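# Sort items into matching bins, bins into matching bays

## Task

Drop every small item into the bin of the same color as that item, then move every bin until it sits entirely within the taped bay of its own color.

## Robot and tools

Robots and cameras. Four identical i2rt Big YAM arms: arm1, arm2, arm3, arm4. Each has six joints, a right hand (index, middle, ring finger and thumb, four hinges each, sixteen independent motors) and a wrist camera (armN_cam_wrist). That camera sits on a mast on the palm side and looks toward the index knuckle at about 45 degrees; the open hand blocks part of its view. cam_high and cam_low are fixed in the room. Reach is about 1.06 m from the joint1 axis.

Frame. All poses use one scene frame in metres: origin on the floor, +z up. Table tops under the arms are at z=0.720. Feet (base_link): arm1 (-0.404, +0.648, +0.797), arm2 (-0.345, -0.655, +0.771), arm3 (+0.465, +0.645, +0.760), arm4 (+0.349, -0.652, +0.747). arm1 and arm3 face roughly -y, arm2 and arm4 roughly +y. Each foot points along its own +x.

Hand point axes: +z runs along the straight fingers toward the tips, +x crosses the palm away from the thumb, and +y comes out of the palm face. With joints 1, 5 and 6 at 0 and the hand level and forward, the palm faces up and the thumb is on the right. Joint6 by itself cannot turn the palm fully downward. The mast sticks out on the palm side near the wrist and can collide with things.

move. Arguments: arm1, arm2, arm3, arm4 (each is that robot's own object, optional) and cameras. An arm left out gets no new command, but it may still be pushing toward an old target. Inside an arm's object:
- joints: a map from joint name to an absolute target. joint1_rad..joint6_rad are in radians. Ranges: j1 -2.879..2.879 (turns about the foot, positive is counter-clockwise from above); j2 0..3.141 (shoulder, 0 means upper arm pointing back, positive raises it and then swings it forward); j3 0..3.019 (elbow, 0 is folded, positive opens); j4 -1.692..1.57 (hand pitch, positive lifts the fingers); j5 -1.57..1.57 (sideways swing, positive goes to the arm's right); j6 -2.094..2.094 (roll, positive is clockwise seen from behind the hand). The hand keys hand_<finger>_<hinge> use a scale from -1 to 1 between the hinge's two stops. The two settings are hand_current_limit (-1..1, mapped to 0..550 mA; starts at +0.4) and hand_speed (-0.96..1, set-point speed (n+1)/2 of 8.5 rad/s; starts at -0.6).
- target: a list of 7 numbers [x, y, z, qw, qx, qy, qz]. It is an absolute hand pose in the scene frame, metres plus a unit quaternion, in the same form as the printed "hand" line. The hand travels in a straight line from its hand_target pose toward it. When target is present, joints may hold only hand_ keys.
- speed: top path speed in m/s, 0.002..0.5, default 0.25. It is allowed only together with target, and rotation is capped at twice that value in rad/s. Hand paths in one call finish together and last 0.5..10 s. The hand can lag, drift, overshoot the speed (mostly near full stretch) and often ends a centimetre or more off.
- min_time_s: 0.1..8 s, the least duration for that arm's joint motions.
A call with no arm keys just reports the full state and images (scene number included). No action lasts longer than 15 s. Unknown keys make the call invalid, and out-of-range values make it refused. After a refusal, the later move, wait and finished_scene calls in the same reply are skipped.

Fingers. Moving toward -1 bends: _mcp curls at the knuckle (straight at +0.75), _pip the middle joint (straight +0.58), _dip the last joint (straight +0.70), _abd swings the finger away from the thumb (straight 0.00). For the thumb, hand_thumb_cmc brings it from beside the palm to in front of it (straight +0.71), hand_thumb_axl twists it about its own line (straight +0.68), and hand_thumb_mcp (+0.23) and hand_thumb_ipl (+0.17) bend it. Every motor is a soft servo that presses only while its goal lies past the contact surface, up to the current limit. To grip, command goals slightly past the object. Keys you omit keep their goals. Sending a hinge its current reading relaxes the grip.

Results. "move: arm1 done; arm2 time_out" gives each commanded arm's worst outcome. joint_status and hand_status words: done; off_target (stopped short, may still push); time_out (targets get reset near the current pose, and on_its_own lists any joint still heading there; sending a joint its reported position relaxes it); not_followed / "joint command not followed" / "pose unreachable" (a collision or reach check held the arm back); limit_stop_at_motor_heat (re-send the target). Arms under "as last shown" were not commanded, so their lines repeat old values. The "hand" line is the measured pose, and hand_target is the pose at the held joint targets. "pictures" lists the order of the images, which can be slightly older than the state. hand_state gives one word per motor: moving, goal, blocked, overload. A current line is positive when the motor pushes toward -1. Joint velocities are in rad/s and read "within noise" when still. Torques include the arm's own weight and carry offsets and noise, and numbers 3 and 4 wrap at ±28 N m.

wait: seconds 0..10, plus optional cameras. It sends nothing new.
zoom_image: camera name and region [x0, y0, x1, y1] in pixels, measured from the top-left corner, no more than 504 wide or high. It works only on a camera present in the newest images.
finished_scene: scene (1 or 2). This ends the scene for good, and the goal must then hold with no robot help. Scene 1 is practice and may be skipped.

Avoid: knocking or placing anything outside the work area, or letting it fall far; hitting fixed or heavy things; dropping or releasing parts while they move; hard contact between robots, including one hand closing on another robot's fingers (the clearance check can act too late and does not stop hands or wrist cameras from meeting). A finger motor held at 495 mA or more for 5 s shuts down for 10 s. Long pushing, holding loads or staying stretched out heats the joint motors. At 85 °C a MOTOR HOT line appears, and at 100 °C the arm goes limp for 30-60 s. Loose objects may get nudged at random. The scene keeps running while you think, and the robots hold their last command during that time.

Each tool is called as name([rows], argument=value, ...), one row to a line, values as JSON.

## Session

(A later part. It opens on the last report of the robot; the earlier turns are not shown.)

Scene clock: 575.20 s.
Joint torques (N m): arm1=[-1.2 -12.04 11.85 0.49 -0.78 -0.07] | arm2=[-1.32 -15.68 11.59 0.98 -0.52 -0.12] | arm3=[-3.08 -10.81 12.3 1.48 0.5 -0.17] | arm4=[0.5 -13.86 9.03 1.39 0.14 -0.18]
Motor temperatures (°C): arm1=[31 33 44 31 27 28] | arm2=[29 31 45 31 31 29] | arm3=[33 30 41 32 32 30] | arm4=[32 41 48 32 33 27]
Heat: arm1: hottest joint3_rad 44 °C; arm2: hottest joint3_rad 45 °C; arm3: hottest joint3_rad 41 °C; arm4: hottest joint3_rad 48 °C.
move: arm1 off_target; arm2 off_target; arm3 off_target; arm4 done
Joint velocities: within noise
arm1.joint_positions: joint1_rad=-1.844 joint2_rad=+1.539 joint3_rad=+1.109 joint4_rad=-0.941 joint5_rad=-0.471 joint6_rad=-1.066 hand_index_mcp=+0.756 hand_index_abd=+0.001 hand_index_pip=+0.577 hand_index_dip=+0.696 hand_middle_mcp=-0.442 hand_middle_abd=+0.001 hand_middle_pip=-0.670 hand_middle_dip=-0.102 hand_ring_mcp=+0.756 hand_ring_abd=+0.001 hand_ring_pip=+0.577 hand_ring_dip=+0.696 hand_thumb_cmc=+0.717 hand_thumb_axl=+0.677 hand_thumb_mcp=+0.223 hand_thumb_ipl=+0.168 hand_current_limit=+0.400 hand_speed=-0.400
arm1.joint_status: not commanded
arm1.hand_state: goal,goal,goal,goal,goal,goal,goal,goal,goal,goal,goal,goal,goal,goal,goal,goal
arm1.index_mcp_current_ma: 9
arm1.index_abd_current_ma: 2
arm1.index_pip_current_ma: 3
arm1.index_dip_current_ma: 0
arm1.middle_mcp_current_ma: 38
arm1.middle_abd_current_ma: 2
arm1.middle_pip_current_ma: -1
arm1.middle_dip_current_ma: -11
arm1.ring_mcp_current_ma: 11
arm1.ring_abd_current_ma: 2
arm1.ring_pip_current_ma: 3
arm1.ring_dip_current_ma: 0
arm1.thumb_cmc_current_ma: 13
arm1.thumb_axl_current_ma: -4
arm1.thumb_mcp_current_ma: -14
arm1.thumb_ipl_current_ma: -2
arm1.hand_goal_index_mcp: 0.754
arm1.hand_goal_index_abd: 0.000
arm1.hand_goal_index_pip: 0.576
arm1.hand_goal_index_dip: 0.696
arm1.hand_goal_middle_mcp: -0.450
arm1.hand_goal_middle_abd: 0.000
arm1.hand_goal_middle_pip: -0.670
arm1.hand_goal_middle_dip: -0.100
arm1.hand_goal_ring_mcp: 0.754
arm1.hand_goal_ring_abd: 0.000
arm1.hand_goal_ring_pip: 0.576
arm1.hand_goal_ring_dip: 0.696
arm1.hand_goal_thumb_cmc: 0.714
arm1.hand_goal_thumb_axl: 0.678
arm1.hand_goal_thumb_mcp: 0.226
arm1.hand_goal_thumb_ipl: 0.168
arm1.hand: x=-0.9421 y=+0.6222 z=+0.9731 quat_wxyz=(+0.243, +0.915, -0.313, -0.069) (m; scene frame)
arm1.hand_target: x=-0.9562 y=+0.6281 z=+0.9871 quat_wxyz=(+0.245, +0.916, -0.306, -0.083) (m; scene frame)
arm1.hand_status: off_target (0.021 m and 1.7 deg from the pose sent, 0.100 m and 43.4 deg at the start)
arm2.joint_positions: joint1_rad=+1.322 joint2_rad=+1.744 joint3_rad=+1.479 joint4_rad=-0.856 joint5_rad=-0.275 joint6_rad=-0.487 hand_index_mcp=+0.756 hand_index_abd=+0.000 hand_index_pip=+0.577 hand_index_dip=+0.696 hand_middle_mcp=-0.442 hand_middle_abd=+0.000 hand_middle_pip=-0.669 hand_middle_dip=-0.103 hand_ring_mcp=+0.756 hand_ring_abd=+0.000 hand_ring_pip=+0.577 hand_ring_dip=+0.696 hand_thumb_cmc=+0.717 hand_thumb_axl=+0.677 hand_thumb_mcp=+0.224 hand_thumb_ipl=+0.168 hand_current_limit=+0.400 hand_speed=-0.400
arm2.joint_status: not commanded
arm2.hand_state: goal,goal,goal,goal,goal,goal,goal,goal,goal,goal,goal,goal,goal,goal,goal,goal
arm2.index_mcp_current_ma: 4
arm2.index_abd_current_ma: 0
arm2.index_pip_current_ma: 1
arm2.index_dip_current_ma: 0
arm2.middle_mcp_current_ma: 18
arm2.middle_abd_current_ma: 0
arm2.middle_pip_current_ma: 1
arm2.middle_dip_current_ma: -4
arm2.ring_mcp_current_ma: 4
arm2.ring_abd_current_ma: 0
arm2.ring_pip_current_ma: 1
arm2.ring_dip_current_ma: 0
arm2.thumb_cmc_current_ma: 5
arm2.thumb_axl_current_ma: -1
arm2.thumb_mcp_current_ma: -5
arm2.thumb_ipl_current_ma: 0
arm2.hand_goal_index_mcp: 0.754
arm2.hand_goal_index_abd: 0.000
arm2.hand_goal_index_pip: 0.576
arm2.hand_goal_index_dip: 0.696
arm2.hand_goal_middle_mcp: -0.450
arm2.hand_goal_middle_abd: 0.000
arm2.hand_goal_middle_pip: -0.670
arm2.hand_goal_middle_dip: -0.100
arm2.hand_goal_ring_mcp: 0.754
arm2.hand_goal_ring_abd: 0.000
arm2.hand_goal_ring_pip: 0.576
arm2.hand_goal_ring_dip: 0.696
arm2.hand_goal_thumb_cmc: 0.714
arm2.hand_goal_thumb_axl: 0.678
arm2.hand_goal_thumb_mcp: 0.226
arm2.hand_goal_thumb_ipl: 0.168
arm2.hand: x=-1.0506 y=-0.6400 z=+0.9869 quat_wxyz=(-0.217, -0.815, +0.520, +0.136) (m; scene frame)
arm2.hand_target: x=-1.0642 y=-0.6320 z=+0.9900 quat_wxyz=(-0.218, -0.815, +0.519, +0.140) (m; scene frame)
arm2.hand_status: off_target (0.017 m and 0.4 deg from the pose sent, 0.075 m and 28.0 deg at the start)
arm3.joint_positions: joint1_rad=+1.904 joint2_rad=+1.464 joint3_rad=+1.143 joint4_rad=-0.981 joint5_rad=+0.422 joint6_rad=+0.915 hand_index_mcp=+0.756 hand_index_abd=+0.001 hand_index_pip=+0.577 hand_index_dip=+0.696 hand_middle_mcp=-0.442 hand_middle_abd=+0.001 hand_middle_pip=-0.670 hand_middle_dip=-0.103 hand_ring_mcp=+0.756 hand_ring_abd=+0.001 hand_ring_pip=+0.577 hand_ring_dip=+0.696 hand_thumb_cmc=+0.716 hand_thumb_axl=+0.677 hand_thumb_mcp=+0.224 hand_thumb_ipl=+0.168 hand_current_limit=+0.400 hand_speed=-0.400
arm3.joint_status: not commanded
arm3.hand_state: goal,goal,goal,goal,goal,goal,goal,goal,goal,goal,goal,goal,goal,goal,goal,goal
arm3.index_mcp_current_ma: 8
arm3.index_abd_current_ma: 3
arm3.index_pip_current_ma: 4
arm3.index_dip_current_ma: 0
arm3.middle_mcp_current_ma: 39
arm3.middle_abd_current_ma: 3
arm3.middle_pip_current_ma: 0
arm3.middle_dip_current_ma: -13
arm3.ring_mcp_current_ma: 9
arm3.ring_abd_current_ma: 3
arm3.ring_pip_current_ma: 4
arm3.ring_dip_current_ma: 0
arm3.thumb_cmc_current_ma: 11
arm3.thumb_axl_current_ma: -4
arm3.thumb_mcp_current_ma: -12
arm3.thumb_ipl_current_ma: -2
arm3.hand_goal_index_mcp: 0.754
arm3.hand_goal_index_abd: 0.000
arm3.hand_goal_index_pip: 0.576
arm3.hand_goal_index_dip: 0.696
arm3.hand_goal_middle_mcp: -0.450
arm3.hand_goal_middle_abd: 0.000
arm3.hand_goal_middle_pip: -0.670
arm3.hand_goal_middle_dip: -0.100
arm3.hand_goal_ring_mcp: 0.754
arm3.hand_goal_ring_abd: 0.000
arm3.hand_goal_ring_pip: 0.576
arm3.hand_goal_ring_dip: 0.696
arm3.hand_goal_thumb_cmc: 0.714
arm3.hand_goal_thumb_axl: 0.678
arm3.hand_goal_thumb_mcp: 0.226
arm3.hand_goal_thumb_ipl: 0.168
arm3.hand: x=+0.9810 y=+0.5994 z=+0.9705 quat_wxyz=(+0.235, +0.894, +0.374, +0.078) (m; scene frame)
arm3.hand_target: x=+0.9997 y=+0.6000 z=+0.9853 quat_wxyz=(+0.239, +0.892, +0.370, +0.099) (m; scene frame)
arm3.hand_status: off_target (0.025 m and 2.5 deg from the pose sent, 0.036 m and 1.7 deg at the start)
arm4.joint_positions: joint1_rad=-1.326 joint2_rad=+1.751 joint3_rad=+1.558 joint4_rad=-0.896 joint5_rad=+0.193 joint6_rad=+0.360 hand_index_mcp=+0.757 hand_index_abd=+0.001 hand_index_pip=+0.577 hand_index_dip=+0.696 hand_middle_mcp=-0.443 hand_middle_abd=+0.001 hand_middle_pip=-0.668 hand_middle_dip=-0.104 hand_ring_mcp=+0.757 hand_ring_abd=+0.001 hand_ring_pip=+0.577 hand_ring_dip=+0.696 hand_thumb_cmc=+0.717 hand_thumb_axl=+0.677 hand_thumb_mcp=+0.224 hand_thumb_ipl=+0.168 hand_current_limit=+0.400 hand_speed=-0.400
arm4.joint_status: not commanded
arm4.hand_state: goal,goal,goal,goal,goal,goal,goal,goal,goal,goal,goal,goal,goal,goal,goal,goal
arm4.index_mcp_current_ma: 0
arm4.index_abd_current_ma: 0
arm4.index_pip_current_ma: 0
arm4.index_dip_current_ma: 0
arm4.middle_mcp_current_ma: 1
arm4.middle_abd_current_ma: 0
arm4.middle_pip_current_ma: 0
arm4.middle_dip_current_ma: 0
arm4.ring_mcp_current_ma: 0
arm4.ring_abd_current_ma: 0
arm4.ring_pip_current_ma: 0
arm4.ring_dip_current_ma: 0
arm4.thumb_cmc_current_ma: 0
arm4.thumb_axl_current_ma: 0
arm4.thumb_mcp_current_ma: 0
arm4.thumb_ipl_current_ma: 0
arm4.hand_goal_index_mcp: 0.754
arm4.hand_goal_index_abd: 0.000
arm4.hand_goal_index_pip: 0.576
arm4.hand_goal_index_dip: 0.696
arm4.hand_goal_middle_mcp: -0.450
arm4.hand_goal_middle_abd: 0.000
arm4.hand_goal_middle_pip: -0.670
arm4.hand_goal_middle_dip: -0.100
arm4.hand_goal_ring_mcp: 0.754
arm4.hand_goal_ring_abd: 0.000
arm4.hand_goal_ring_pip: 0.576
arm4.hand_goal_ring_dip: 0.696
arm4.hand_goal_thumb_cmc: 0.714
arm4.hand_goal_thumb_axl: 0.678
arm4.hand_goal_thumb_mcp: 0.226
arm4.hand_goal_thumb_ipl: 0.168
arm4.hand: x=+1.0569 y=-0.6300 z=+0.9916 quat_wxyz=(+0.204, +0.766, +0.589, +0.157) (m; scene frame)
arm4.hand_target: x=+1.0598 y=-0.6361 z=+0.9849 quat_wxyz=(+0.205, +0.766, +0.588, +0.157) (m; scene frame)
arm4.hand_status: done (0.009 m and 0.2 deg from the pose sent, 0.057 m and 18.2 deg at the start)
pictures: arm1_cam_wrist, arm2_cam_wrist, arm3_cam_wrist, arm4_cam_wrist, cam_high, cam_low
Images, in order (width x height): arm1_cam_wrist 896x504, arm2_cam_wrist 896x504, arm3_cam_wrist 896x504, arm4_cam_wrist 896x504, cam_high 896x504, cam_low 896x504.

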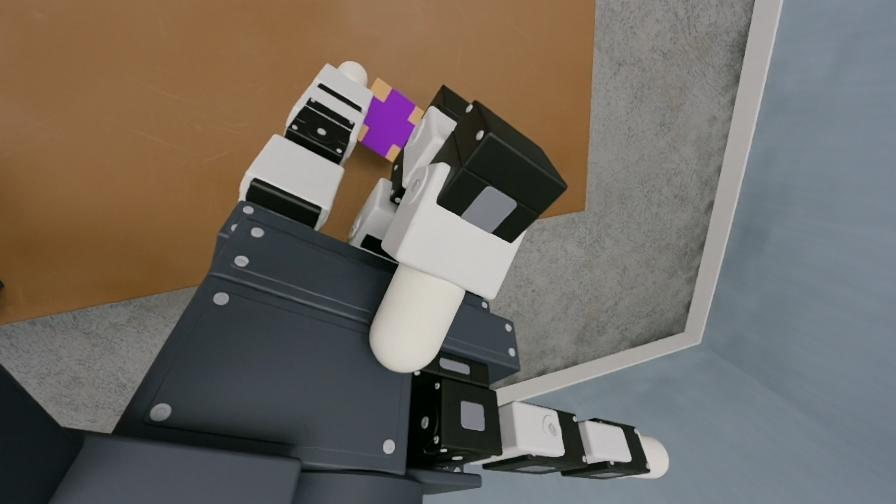

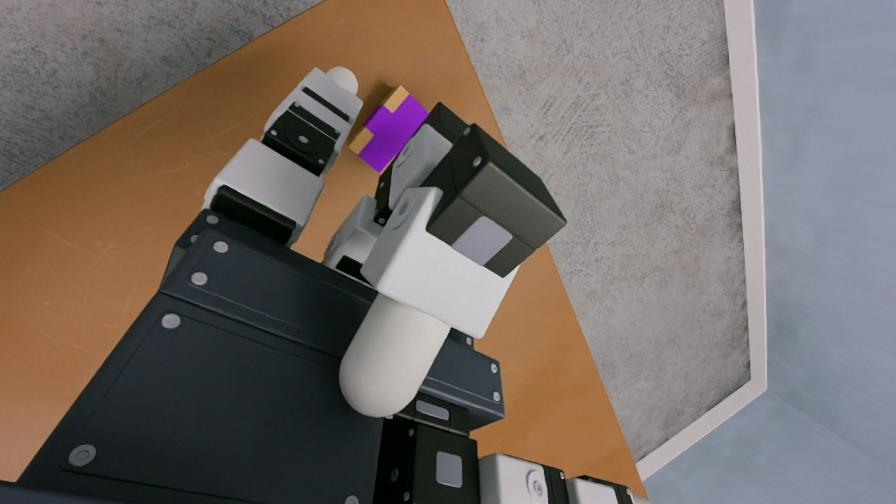

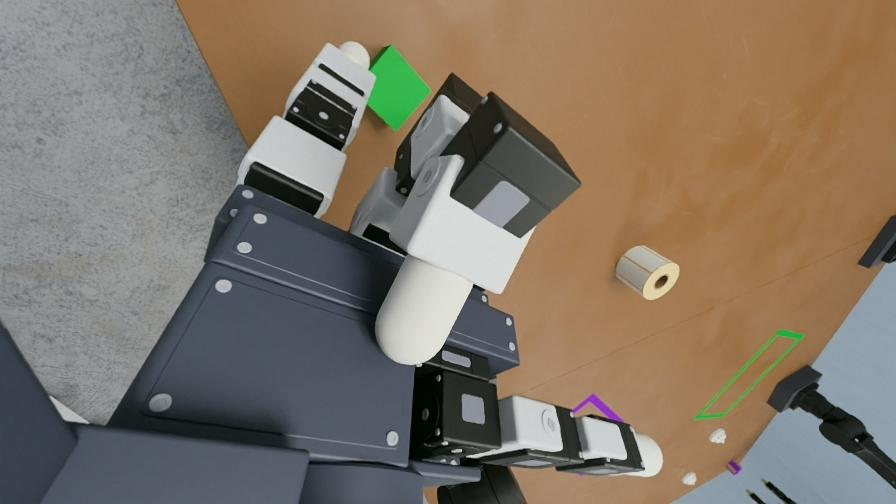

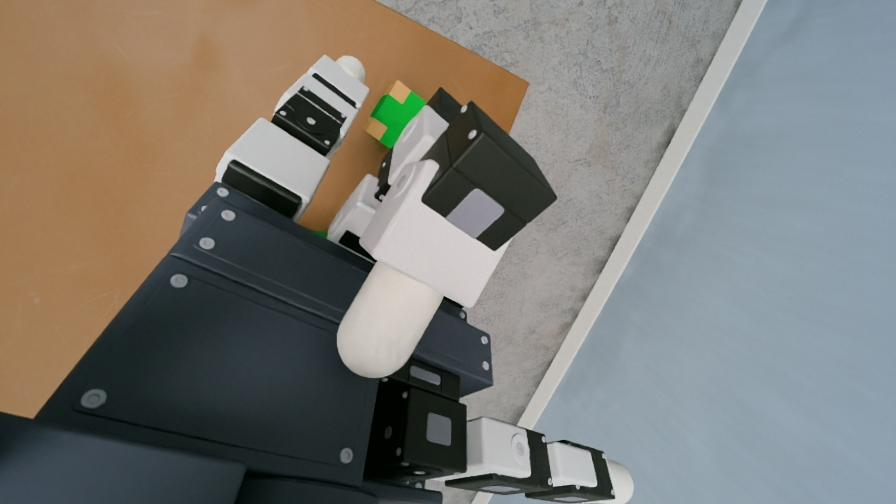

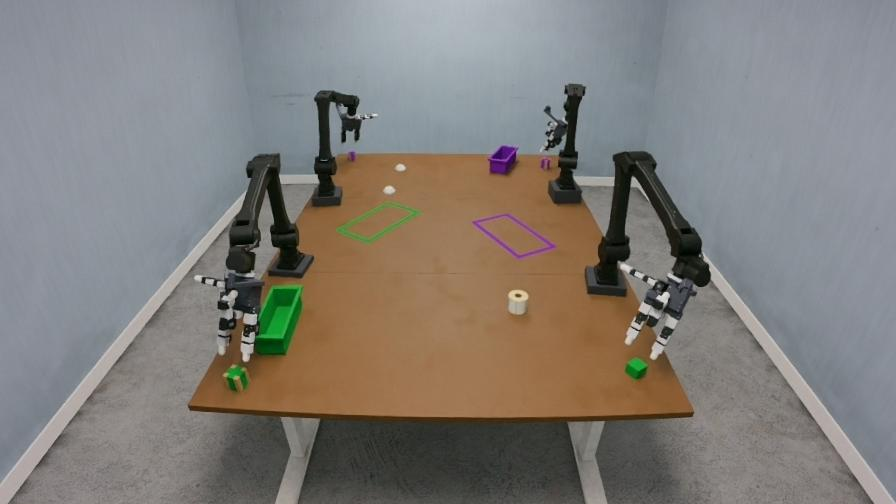

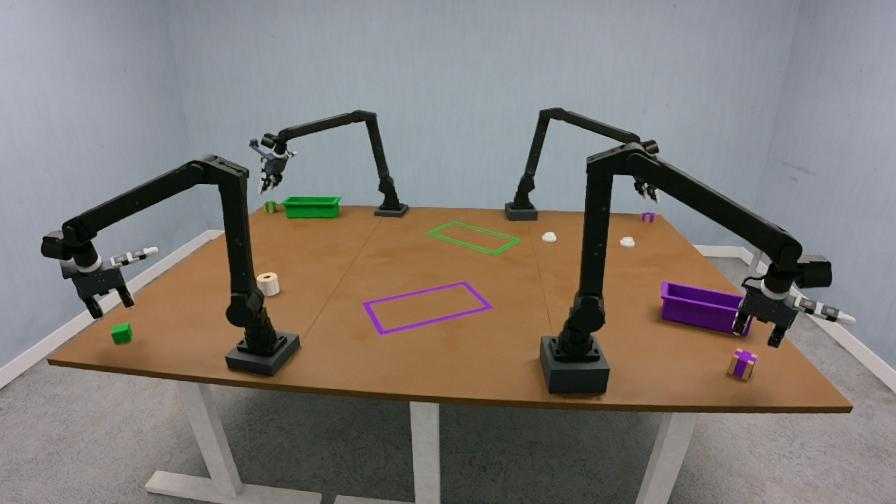

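move(arm1={"target": [-0.956, 0.633, 0.940, 0.2454, 0.916, -0.306, -0.0821], "joints": {"hand_index_abd": 0.08, "hand_ring_abd": -0.08}}, arm2={"target": [-1.065, -0.628, 0.930, 0.218, 0.8145, -0.519, -0.139], "joints": {"hand_index_abd": 0.08, "hand_ring_abd": -0.08}}, arm3={"target": [1.019, 0.591, 0.940, 0.239, 0.892, 0.370, 0.099], "joints": {"hand_index_abd": 0.08, "hand_ring_abd": -0.08}}, arm4={"target": [1.062, -0.6395, 0.920, 0.205, 0.766, 0.588, 0.1576], "joints": {"hand_index_abd": 0.08, "hand_ring_abd": -0.08}}, cameras=["all"])

zoom_image(camera="cam_high", region=[180, 280, 320, 420])

zoom_image(camera="cam_high", region=[580, 280, 720, 420])

zoom_image(camera="cam_low", region=[680, 250, 830, 400])

zoom_image(camera="cam_low", region=[600, 150, 700, 240])

Scene clock: 603.27 s.
Joint torques (N m): arm1=[-1.26 -13.22 8.32 1.73 -0.8 -0.09] | arm2=[-0.85 -16.62 8.13 2.04 -0.49 -0.11] | arm3=[-2.55 -11.87 9.44 1.59 0.48 -0.18] | arm4=[0.62 -15.21 9.07 1.33 0.15 -0.17]
Motor temperatures (°C): arm1=[31 34 46 31 27 28] | arm2=[29 31 48 31 31 29] | arm3=[33 30 43 32 32 31] | arm4=[32 38 48 32 32 27]
Heat: arm1: hottest joint3_rad 46 °C; arm2: hottest joint3_rad 48 °C; arm3: hottest joint3_rad 43 °C; arm4: hottest joint3_rad 48 °C.
move: arm1 done; arm2 off_target; arm3 done; arm4 done
Joint velocities: within noise
arm1.joint_positions: joint1_rad=-1.854 joint2_rad=+1.604 joint3_rad=+1.082 joint4_rad=-0.851 joint5_rad=-0.473 joint6_rad=-1.079 hand_index_mcp=+0.756 hand_index_abd=+0.076 hand_index_pip=+0.577 hand_index_dip=+0.696 hand_middle_mcp=-0.442 hand_middle_abd=+0.001 hand_middle_pip=-0.670 hand_middle_dip=-0.102 hand_ring_mcp=+0.756 hand_ring_abd=-0.076 hand_ring_pip=+0.577 hand_ring_dip=+0.696 hand_thumb_cmc=+0.717 hand_thumb_axl=+0.677 hand_thumb_mcp=+0.223 hand_thumb_ipl=+0.168 hand_current_limit=+0.400 hand_speed=-0.400
arm1.joint_status: all done
arm1.hand_state: goal,goal,goal,goal,goal,goal,goal,goal,goal,goal,goal,goal,goal,goal,goal,goal
arm1.index_mcp_current_ma: 9
arm1.index_abd_current_ma: -14
arm1.index_pip_current_ma: 3
arm1.index_dip_current_ma: 0
arm1.middle_mcp_current_ma: 38
arm1.middle_abd_current_ma: 2
arm1.middle_pip_current_ma: -1
arm1.middle_dip_current_ma: -11
arm1.ring_mcp_current_ma: 11
arm1.ring_abd_current_ma: 15
arm1.ring_pip_current_ma: 3
arm1.ring_dip_current_ma: 0
arm1.thumb_cmc_current_ma: 13
arm1.thumb_axl_current_ma: -4
arm1.thumb_mcp_current_ma: -14
arm1.thumb_ipl_current_ma: -2
arm1.hand_goal_index_mcp: 0.754
arm1.hand_goal_index_abd: 0.080
arm1.hand_goal_index_pip: 0.576
arm1.hand_goal_index_dip: 0.696
arm1.hand_goal_middle_mcp: -0.450
arm1.hand_goal_middle_abd: 0.000
arm1.hand_goal_middle_pip: -0.670
arm1.hand_goal_middle_dip: -0.100
arm1.hand_goal_ring_mcp: 0.754
arm1.hand_goal_ring_abd: -0.080
arm1.hand_goal_ring_pip: 0.576
arm1.hand_goal_ring_dip: 0.696
arm1.hand_goal_thumb_cmc: 0.714
arm1.hand_goal_thumb_axl: 0.678
arm1.hand_goal_thumb_mcp: 0.226
arm1.hand_goal_thumb_ipl: 0.168
arm1.hand: x=-0.9500 y=+0.6283 z=+0.9382 quat_wxyz=(+0.243, +0.916, -0.312, -0.071) (m; scene frame)
arm1.hand_target: x=-0.9558 y=+0.6330 z=+0.9400 quat_wxyz=(+0.245, +0.916, -0.306, -0.082) (m; scene frame)
arm1.hand_status: done (0.008 m and 1.4 deg from the pose sent, 0.037 m and 1.7 deg at the start)
arm2.joint_positions: joint1_rad=+1.316 joint2_rad=+1.803 joint3_rad=+1.434 joint4_rad=-0.741 joint5_rad=-0.278 joint6_rad=-0.493 hand_index_mcp=+0.756 hand_index_abd=+0.077 hand_index_pip=+0.577 hand_index_dip=+0.696 hand_middle_mcp=-0.442 hand_middle_abd=+0.000 hand_middle_pip=-0.669 hand_middle_dip=-0.103 hand_ring_mcp=+0.756 hand_ring_abd=-0.077 hand_ring_pip=+0.577 hand_ring_dip=+0.696 hand_thumb_cmc=+0.717 hand_thumb_axl=+0.677 hand_thumb_mcp=+0.224 hand_thumb_ipl=+0.168 hand_current_limit=+0.400 hand_speed=-0.400
arm2.joint_status: all done
arm2.hand_state: goal,goal,goal,goal,goal,goal,goal,goal,goal,goal,goal,goal,goal,goal,goal,goal
arm2.index_mcp_current_ma: 4
arm2.index_abd_current_ma: -5
arm2.index_pip_current_ma: 1
arm2.index_dip_current_ma: 0
arm2.middle_mcp_current_ma: 18
arm2.middle_abd_current_ma: 0
arm2.middle_pip_current_ma: 1
arm2.middle_dip_current_ma: -4
arm2.ring_mcp_current_ma: 4
arm2.ring_abd_current_ma: 4
arm2.ring_pip_current_ma: 1
arm2.ring_dip_current_ma: 0
arm2.thumb_cmc_current_ma: 5
arm2.thumb_axl_current_ma: -1
arm2.thumb_mcp_current_ma: -5
arm2.thumb_ipl_current_ma: 0
arm2.hand_goal_index_mcp: 0.754
arm2.hand_goal_index_abd: 0.080
arm2.hand_goal_index_pip: 0.576
arm2.hand_goal_index_dip: 0.696
arm2.hand_goal_middle_mcp: -0.450
arm2.hand_goal_middle_abd: 0.000
arm2.hand_goal_middle_pip: -0.670
arm2.hand_goal_middle_dip: -0.100
arm2.hand_goal_ring_mcp: 0.754
arm2.hand_goal_ring_abd: -0.080
arm2.hand_goal_ring_pip: 0.576
arm2.hand_goal_ring_dip: 0.696
arm2.hand_goal_thumb_cmc: 0.714
arm2.hand_goal_thumb_axl: 0.678
arm2.hand_goal_thumb_mcp: 0.226
arm2.hand_goal_thumb_ipl: 0.168
arm2.hand: x=-1.0610 y=-0.6352 z=+0.9428 quat_wxyz=(-0.219, -0.815, +0.518, +0.141) (m; scene frame)
arm2.hand_target: x=-1.0646 y=-0.6282 z=+0.9302 quat_wxyz=(-0.218, -0.815, +0.519, +0.139) (m; scene frame)
arm2.hand_status: off_target (0.015 m and 0.3 deg from the pose sent, 0.060 m and 0.5 deg at the start)
arm3.joint_positions: joint1_rad=+1.877 joint2_rad=+1.551 joint3_rad=+1.143 joint4_rad=-0.856 joint5_rad=+0.414 joint6_rad=+0.889 hand_index_mcp=+0.756 hand_index_abd=+0.076 hand_index_pip=+0.577 hand_index_dip=+0.696 hand_middle_mcp=-0.442 hand_middle_abd=+0.001 hand_middle_pip=-0.670 hand_middle_dip=-0.103 hand_ring_mcp=+0.756 hand_ring_abd=-0.076 hand_ring_pip=+0.577 hand_ring_dip=+0.696 hand_thumb_cmc=+0.716 hand_thumb_axl=+0.677 hand_thumb_mcp=+0.224 hand_thumb_ipl=+0.168 hand_current_limit=+0.400 hand_speed=-0.400
arm3.joint_status: all done
arm3.hand_state: goal,goal,goal,goal,goal,goal,goal,goal,goal,goal,goal,goal,goal,goal,goal,goal
arm3.index_mcp_current_ma: 8
arm3.index_abd_current_ma: -17
arm3.index_pip_current_ma: 4
arm3.index_dip_current_ma: 0
arm3.middle_mcp_current_ma: 39
arm3.middle_abd_current_ma: 3
arm3.middle_pip_current_ma: 0
arm3.middle_dip_current_ma: -13
arm3.ring_mcp_current_ma: 9
arm3.ring_abd_current_ma: 15
arm3.ring_pip_current_ma: 4
arm3.ring_dip_current_ma: 0
arm3.thumb_cmc_current_ma: 11
arm3.thumb_axl_current_ma: -4
arm3.thumb_mcp_current_ma: -12
arm3.thumb_ipl_current_ma: -2
arm3.hand_goal_index_mcp: 0.754
arm3.hand_goal_index_abd: 0.080
arm3.hand_goal_index_pip: 0.576
arm3.hand_goal_index_dip: 0.696
arm3.hand_goal_middle_mcp: -0.450
arm3.hand_goal_middle_abd: 0.000
arm3.hand_goal_middle_pip: -0.670
arm3.hand_goal_middle_dip: -0.100
arm3.hand_goal_ring_mcp: 0.754
arm3.hand_goal_ring_abd: -0.080
arm3.hand_goal_ring_pip: 0.576
arm3.hand_goal_ring_dip: 0.696
arm3.hand_goal_thumb_cmc: 0.714
arm3.hand_goal_thumb_axl: 0.678
arm3.hand_goal_thumb_mcp: 0.226
arm3.hand_goal_thumb_ipl: 0.168
arm3.hand: x=+1.0097 y=+0.5923 z=+0.9382 quat_wxyz=(+0.237, +0.894, +0.370, +0.092) (m; scene frame)
arm3.hand_target: x=+1.0187 y=+0.5910 z=+0.9401 quat_wxyz=(+0.239, +0.892, +0.370, +0.099) (m; scene frame)
arm3.hand_status: done (0.010 m and 0.9 deg from the pose sent, 0.049 m and 2.5 deg at the start)
arm4.joint_positions: joint1_rad=-1.332 joint2_rad=+1.817 joint3_rad=+1.446 joint4_rad=-0.737 joint5_rad=+0.190 joint6_rad=+0.355 hand_index_mcp=+0.757 hand_index_abd=+0.076 hand_index_pip=+0.577 hand_index_dip=+0.696 hand_middle_mcp=-0.443 hand_middle_abd=+0.001 hand_middle_pip=-0.668 hand_middle_dip=-0.104 hand_ring_mcp=+0.757 hand_ring_abd=-0.076 hand_ring_pip=+0.577 hand_ring_dip=+0.696 hand_thumb_cmc=+0.717 hand_thumb_axl=+0.677 hand_thumb_mcp=+0.224 hand_thumb_ipl=+0.168 hand_current_limit=+0.400 hand_speed=-0.400
arm4.joint_status: all done
arm4.hand_state: goal,goal,goal,goal,goal,goal,goal,goal,goal,goal,goal,goal,goal,goal,goal,goal
arm4.index_mcp_current_ma: 0
arm4.index_abd_current_ma: 0
arm4.index_pip_current_ma: 0
arm4.index_dip_current_ma: 0
arm4.middle_mcp_current_ma: 1
arm4.middle_abd_current_ma: 0
arm4.middle_pip_current_ma: 0
arm4.middle_dip_current_ma: 0
arm4.ring_mcp_current_ma: 0
arm4.ring_abd_current_ma: 0
arm4.ring_pip_current_ma: 0
arm4.ring_dip_current_ma: 0
arm4.thumb_cmc_current_ma: 0
arm4.thumb_axl_current_ma: 0
arm4.thumb_mcp_current_ma: 0
arm4.thumb_ipl_current_ma: 0
arm4.hand_goal_index_mcp: 0.754
arm4.hand_goal_index_abd: 0.080
arm4.hand_goal_index_pip: 0.576
arm4.hand_goal_index_dip: 0.696
arm4.hand_goal_middle_mcp: -0.450
arm4.hand_goal_middle_abd: 0.000
arm4.hand_goal_middle_pip: -0.670
arm4.hand_goal_middle_dip: -0.100
arm4.hand_goal_ring_mcp: 0.754
arm4.hand_goal_ring_abd: -0.080
arm4.hand_goal_ring_pip: 0.576
arm4.hand_goal_ring_dip: 0.696
arm4.hand_goal_thumb_cmc: 0.714
arm4.hand_goal_thumb_axl: 0.678
arm4.hand_goal_thumb_mcp: 0.226
arm4.hand_goal_thumb_ipl: 0.168
arm4.hand: x=+1.0587 y=-0.6332 z=+0.9138 quat_wxyz=(+0.199, +0.767, +0.592, +0.149) (m; scene frame)
arm4.hand_target: x=+1.0618 y=-0.6395 z=+0.9200 quat_wxyz=(+0.205, +0.766, +0.588, +0.157) (m; scene frame)
arm4.hand_status: done (0.009 m and 1.3 deg from the pose sent, 0.073 m and 0.2 deg at the start)
pictures: arm1_cam_wrist, arm2_cam_wrist, arm3_cam_wrist, arm4_cam_wrist, cam_high, cam_low
Images, in order (width x height): arm1_cam_wrist 896x504, arm2_cam_wrist 896x504, arm3_cam_wrist 896x504, arm4_cam_wrist 896x504, cam_high 896x504, cam_low 896x504.

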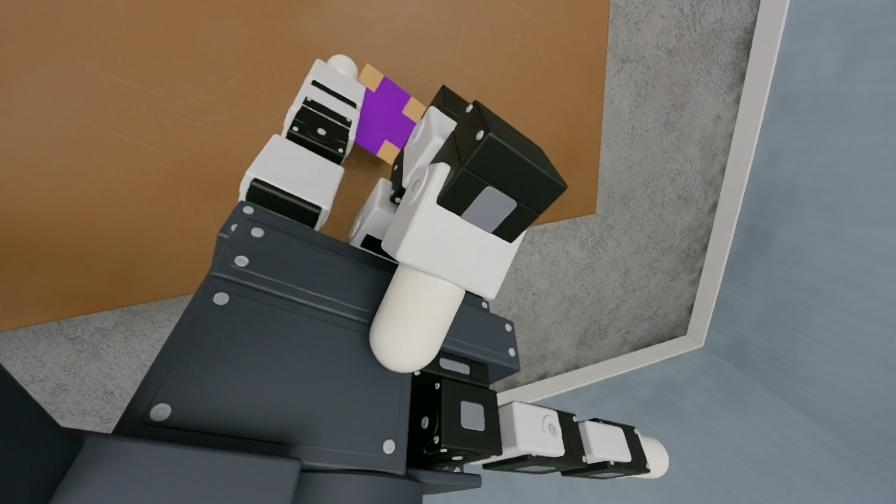

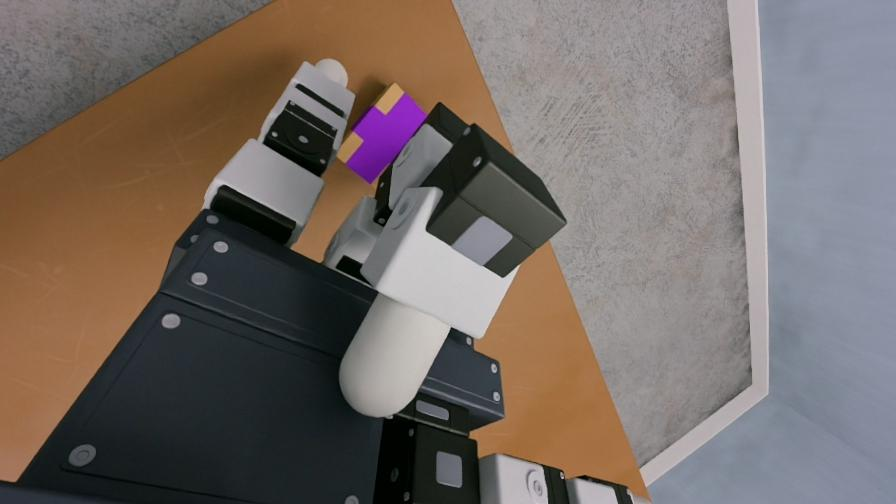

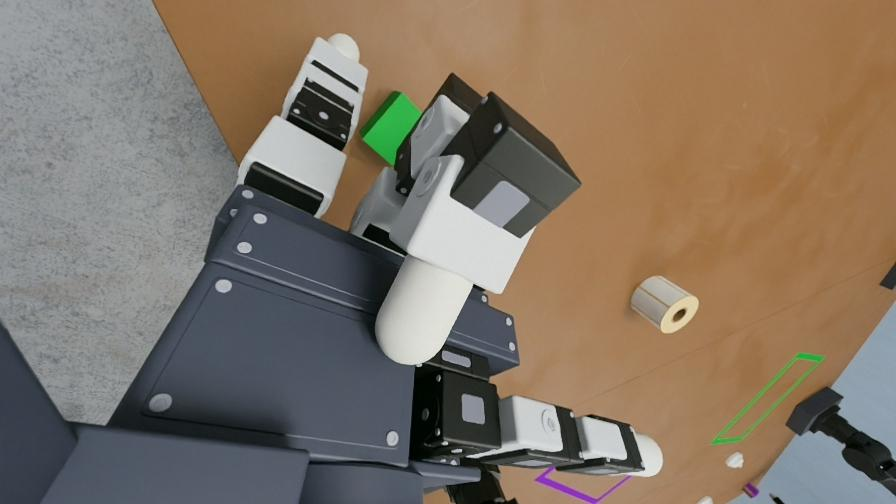

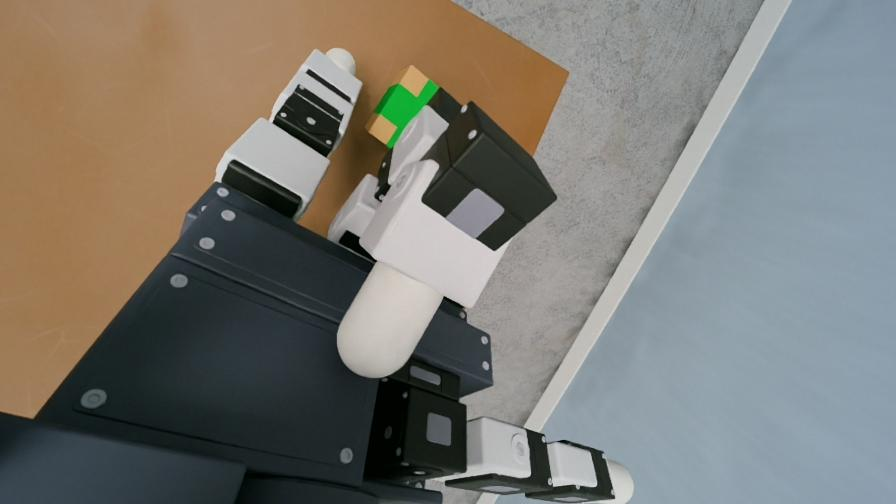

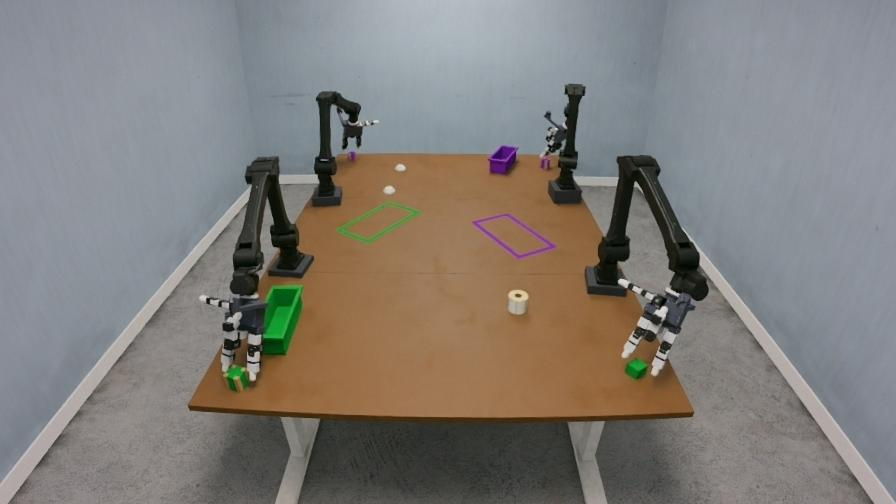

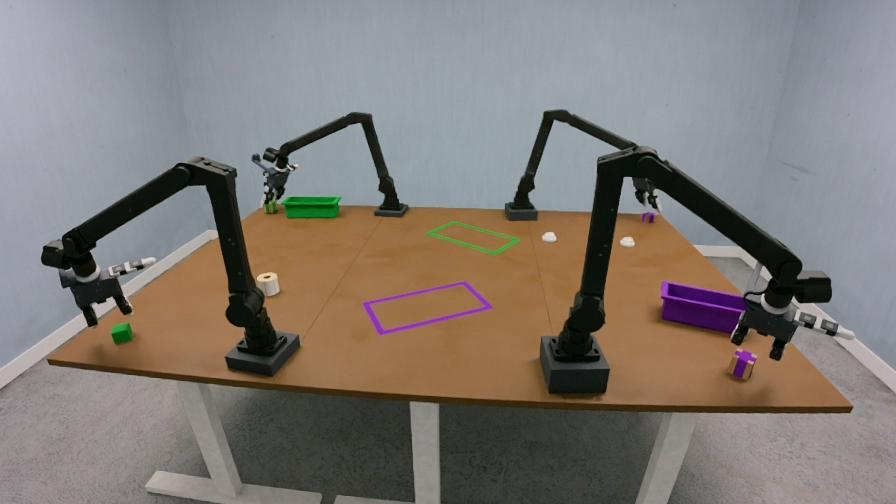

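Scaled by 3.600 from the camera's 896x504 image, which has a finer 1280x720 frame.

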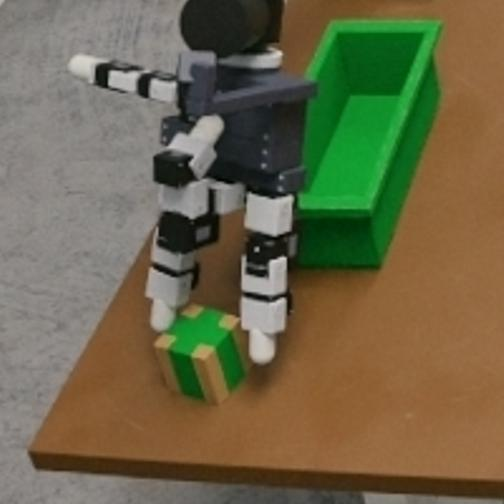

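Scaled by 3.600 from the camera's 896x504 image, which has a finer 1280x720 frame.

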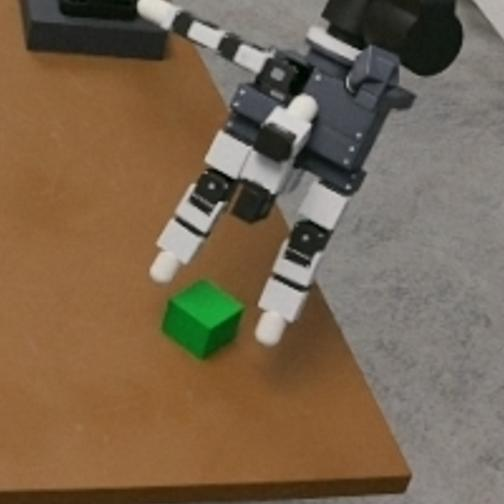

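Scaled by 3.360 from the camera's 896x504 image, which has a finer 1280x720 frame.

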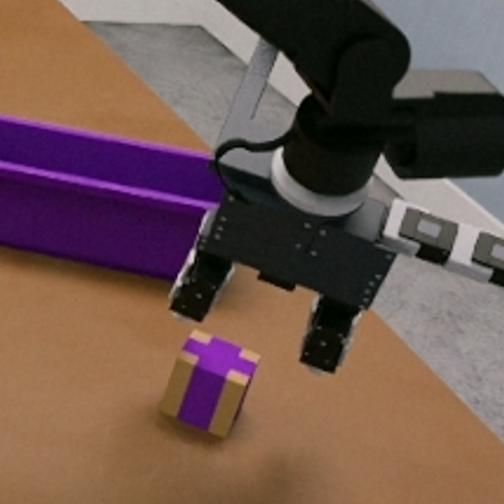

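Scaled by 5.040 from the camera's 896x504 image, which has a finer 1280x720 frame.

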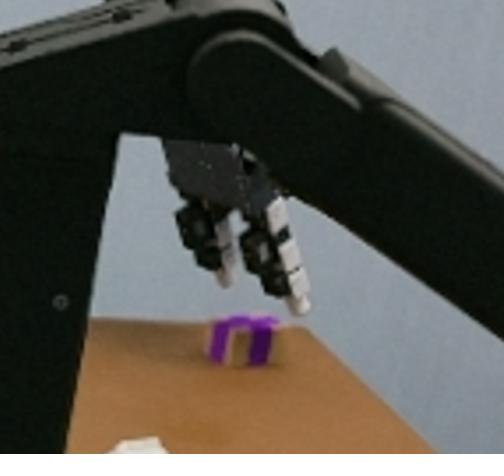

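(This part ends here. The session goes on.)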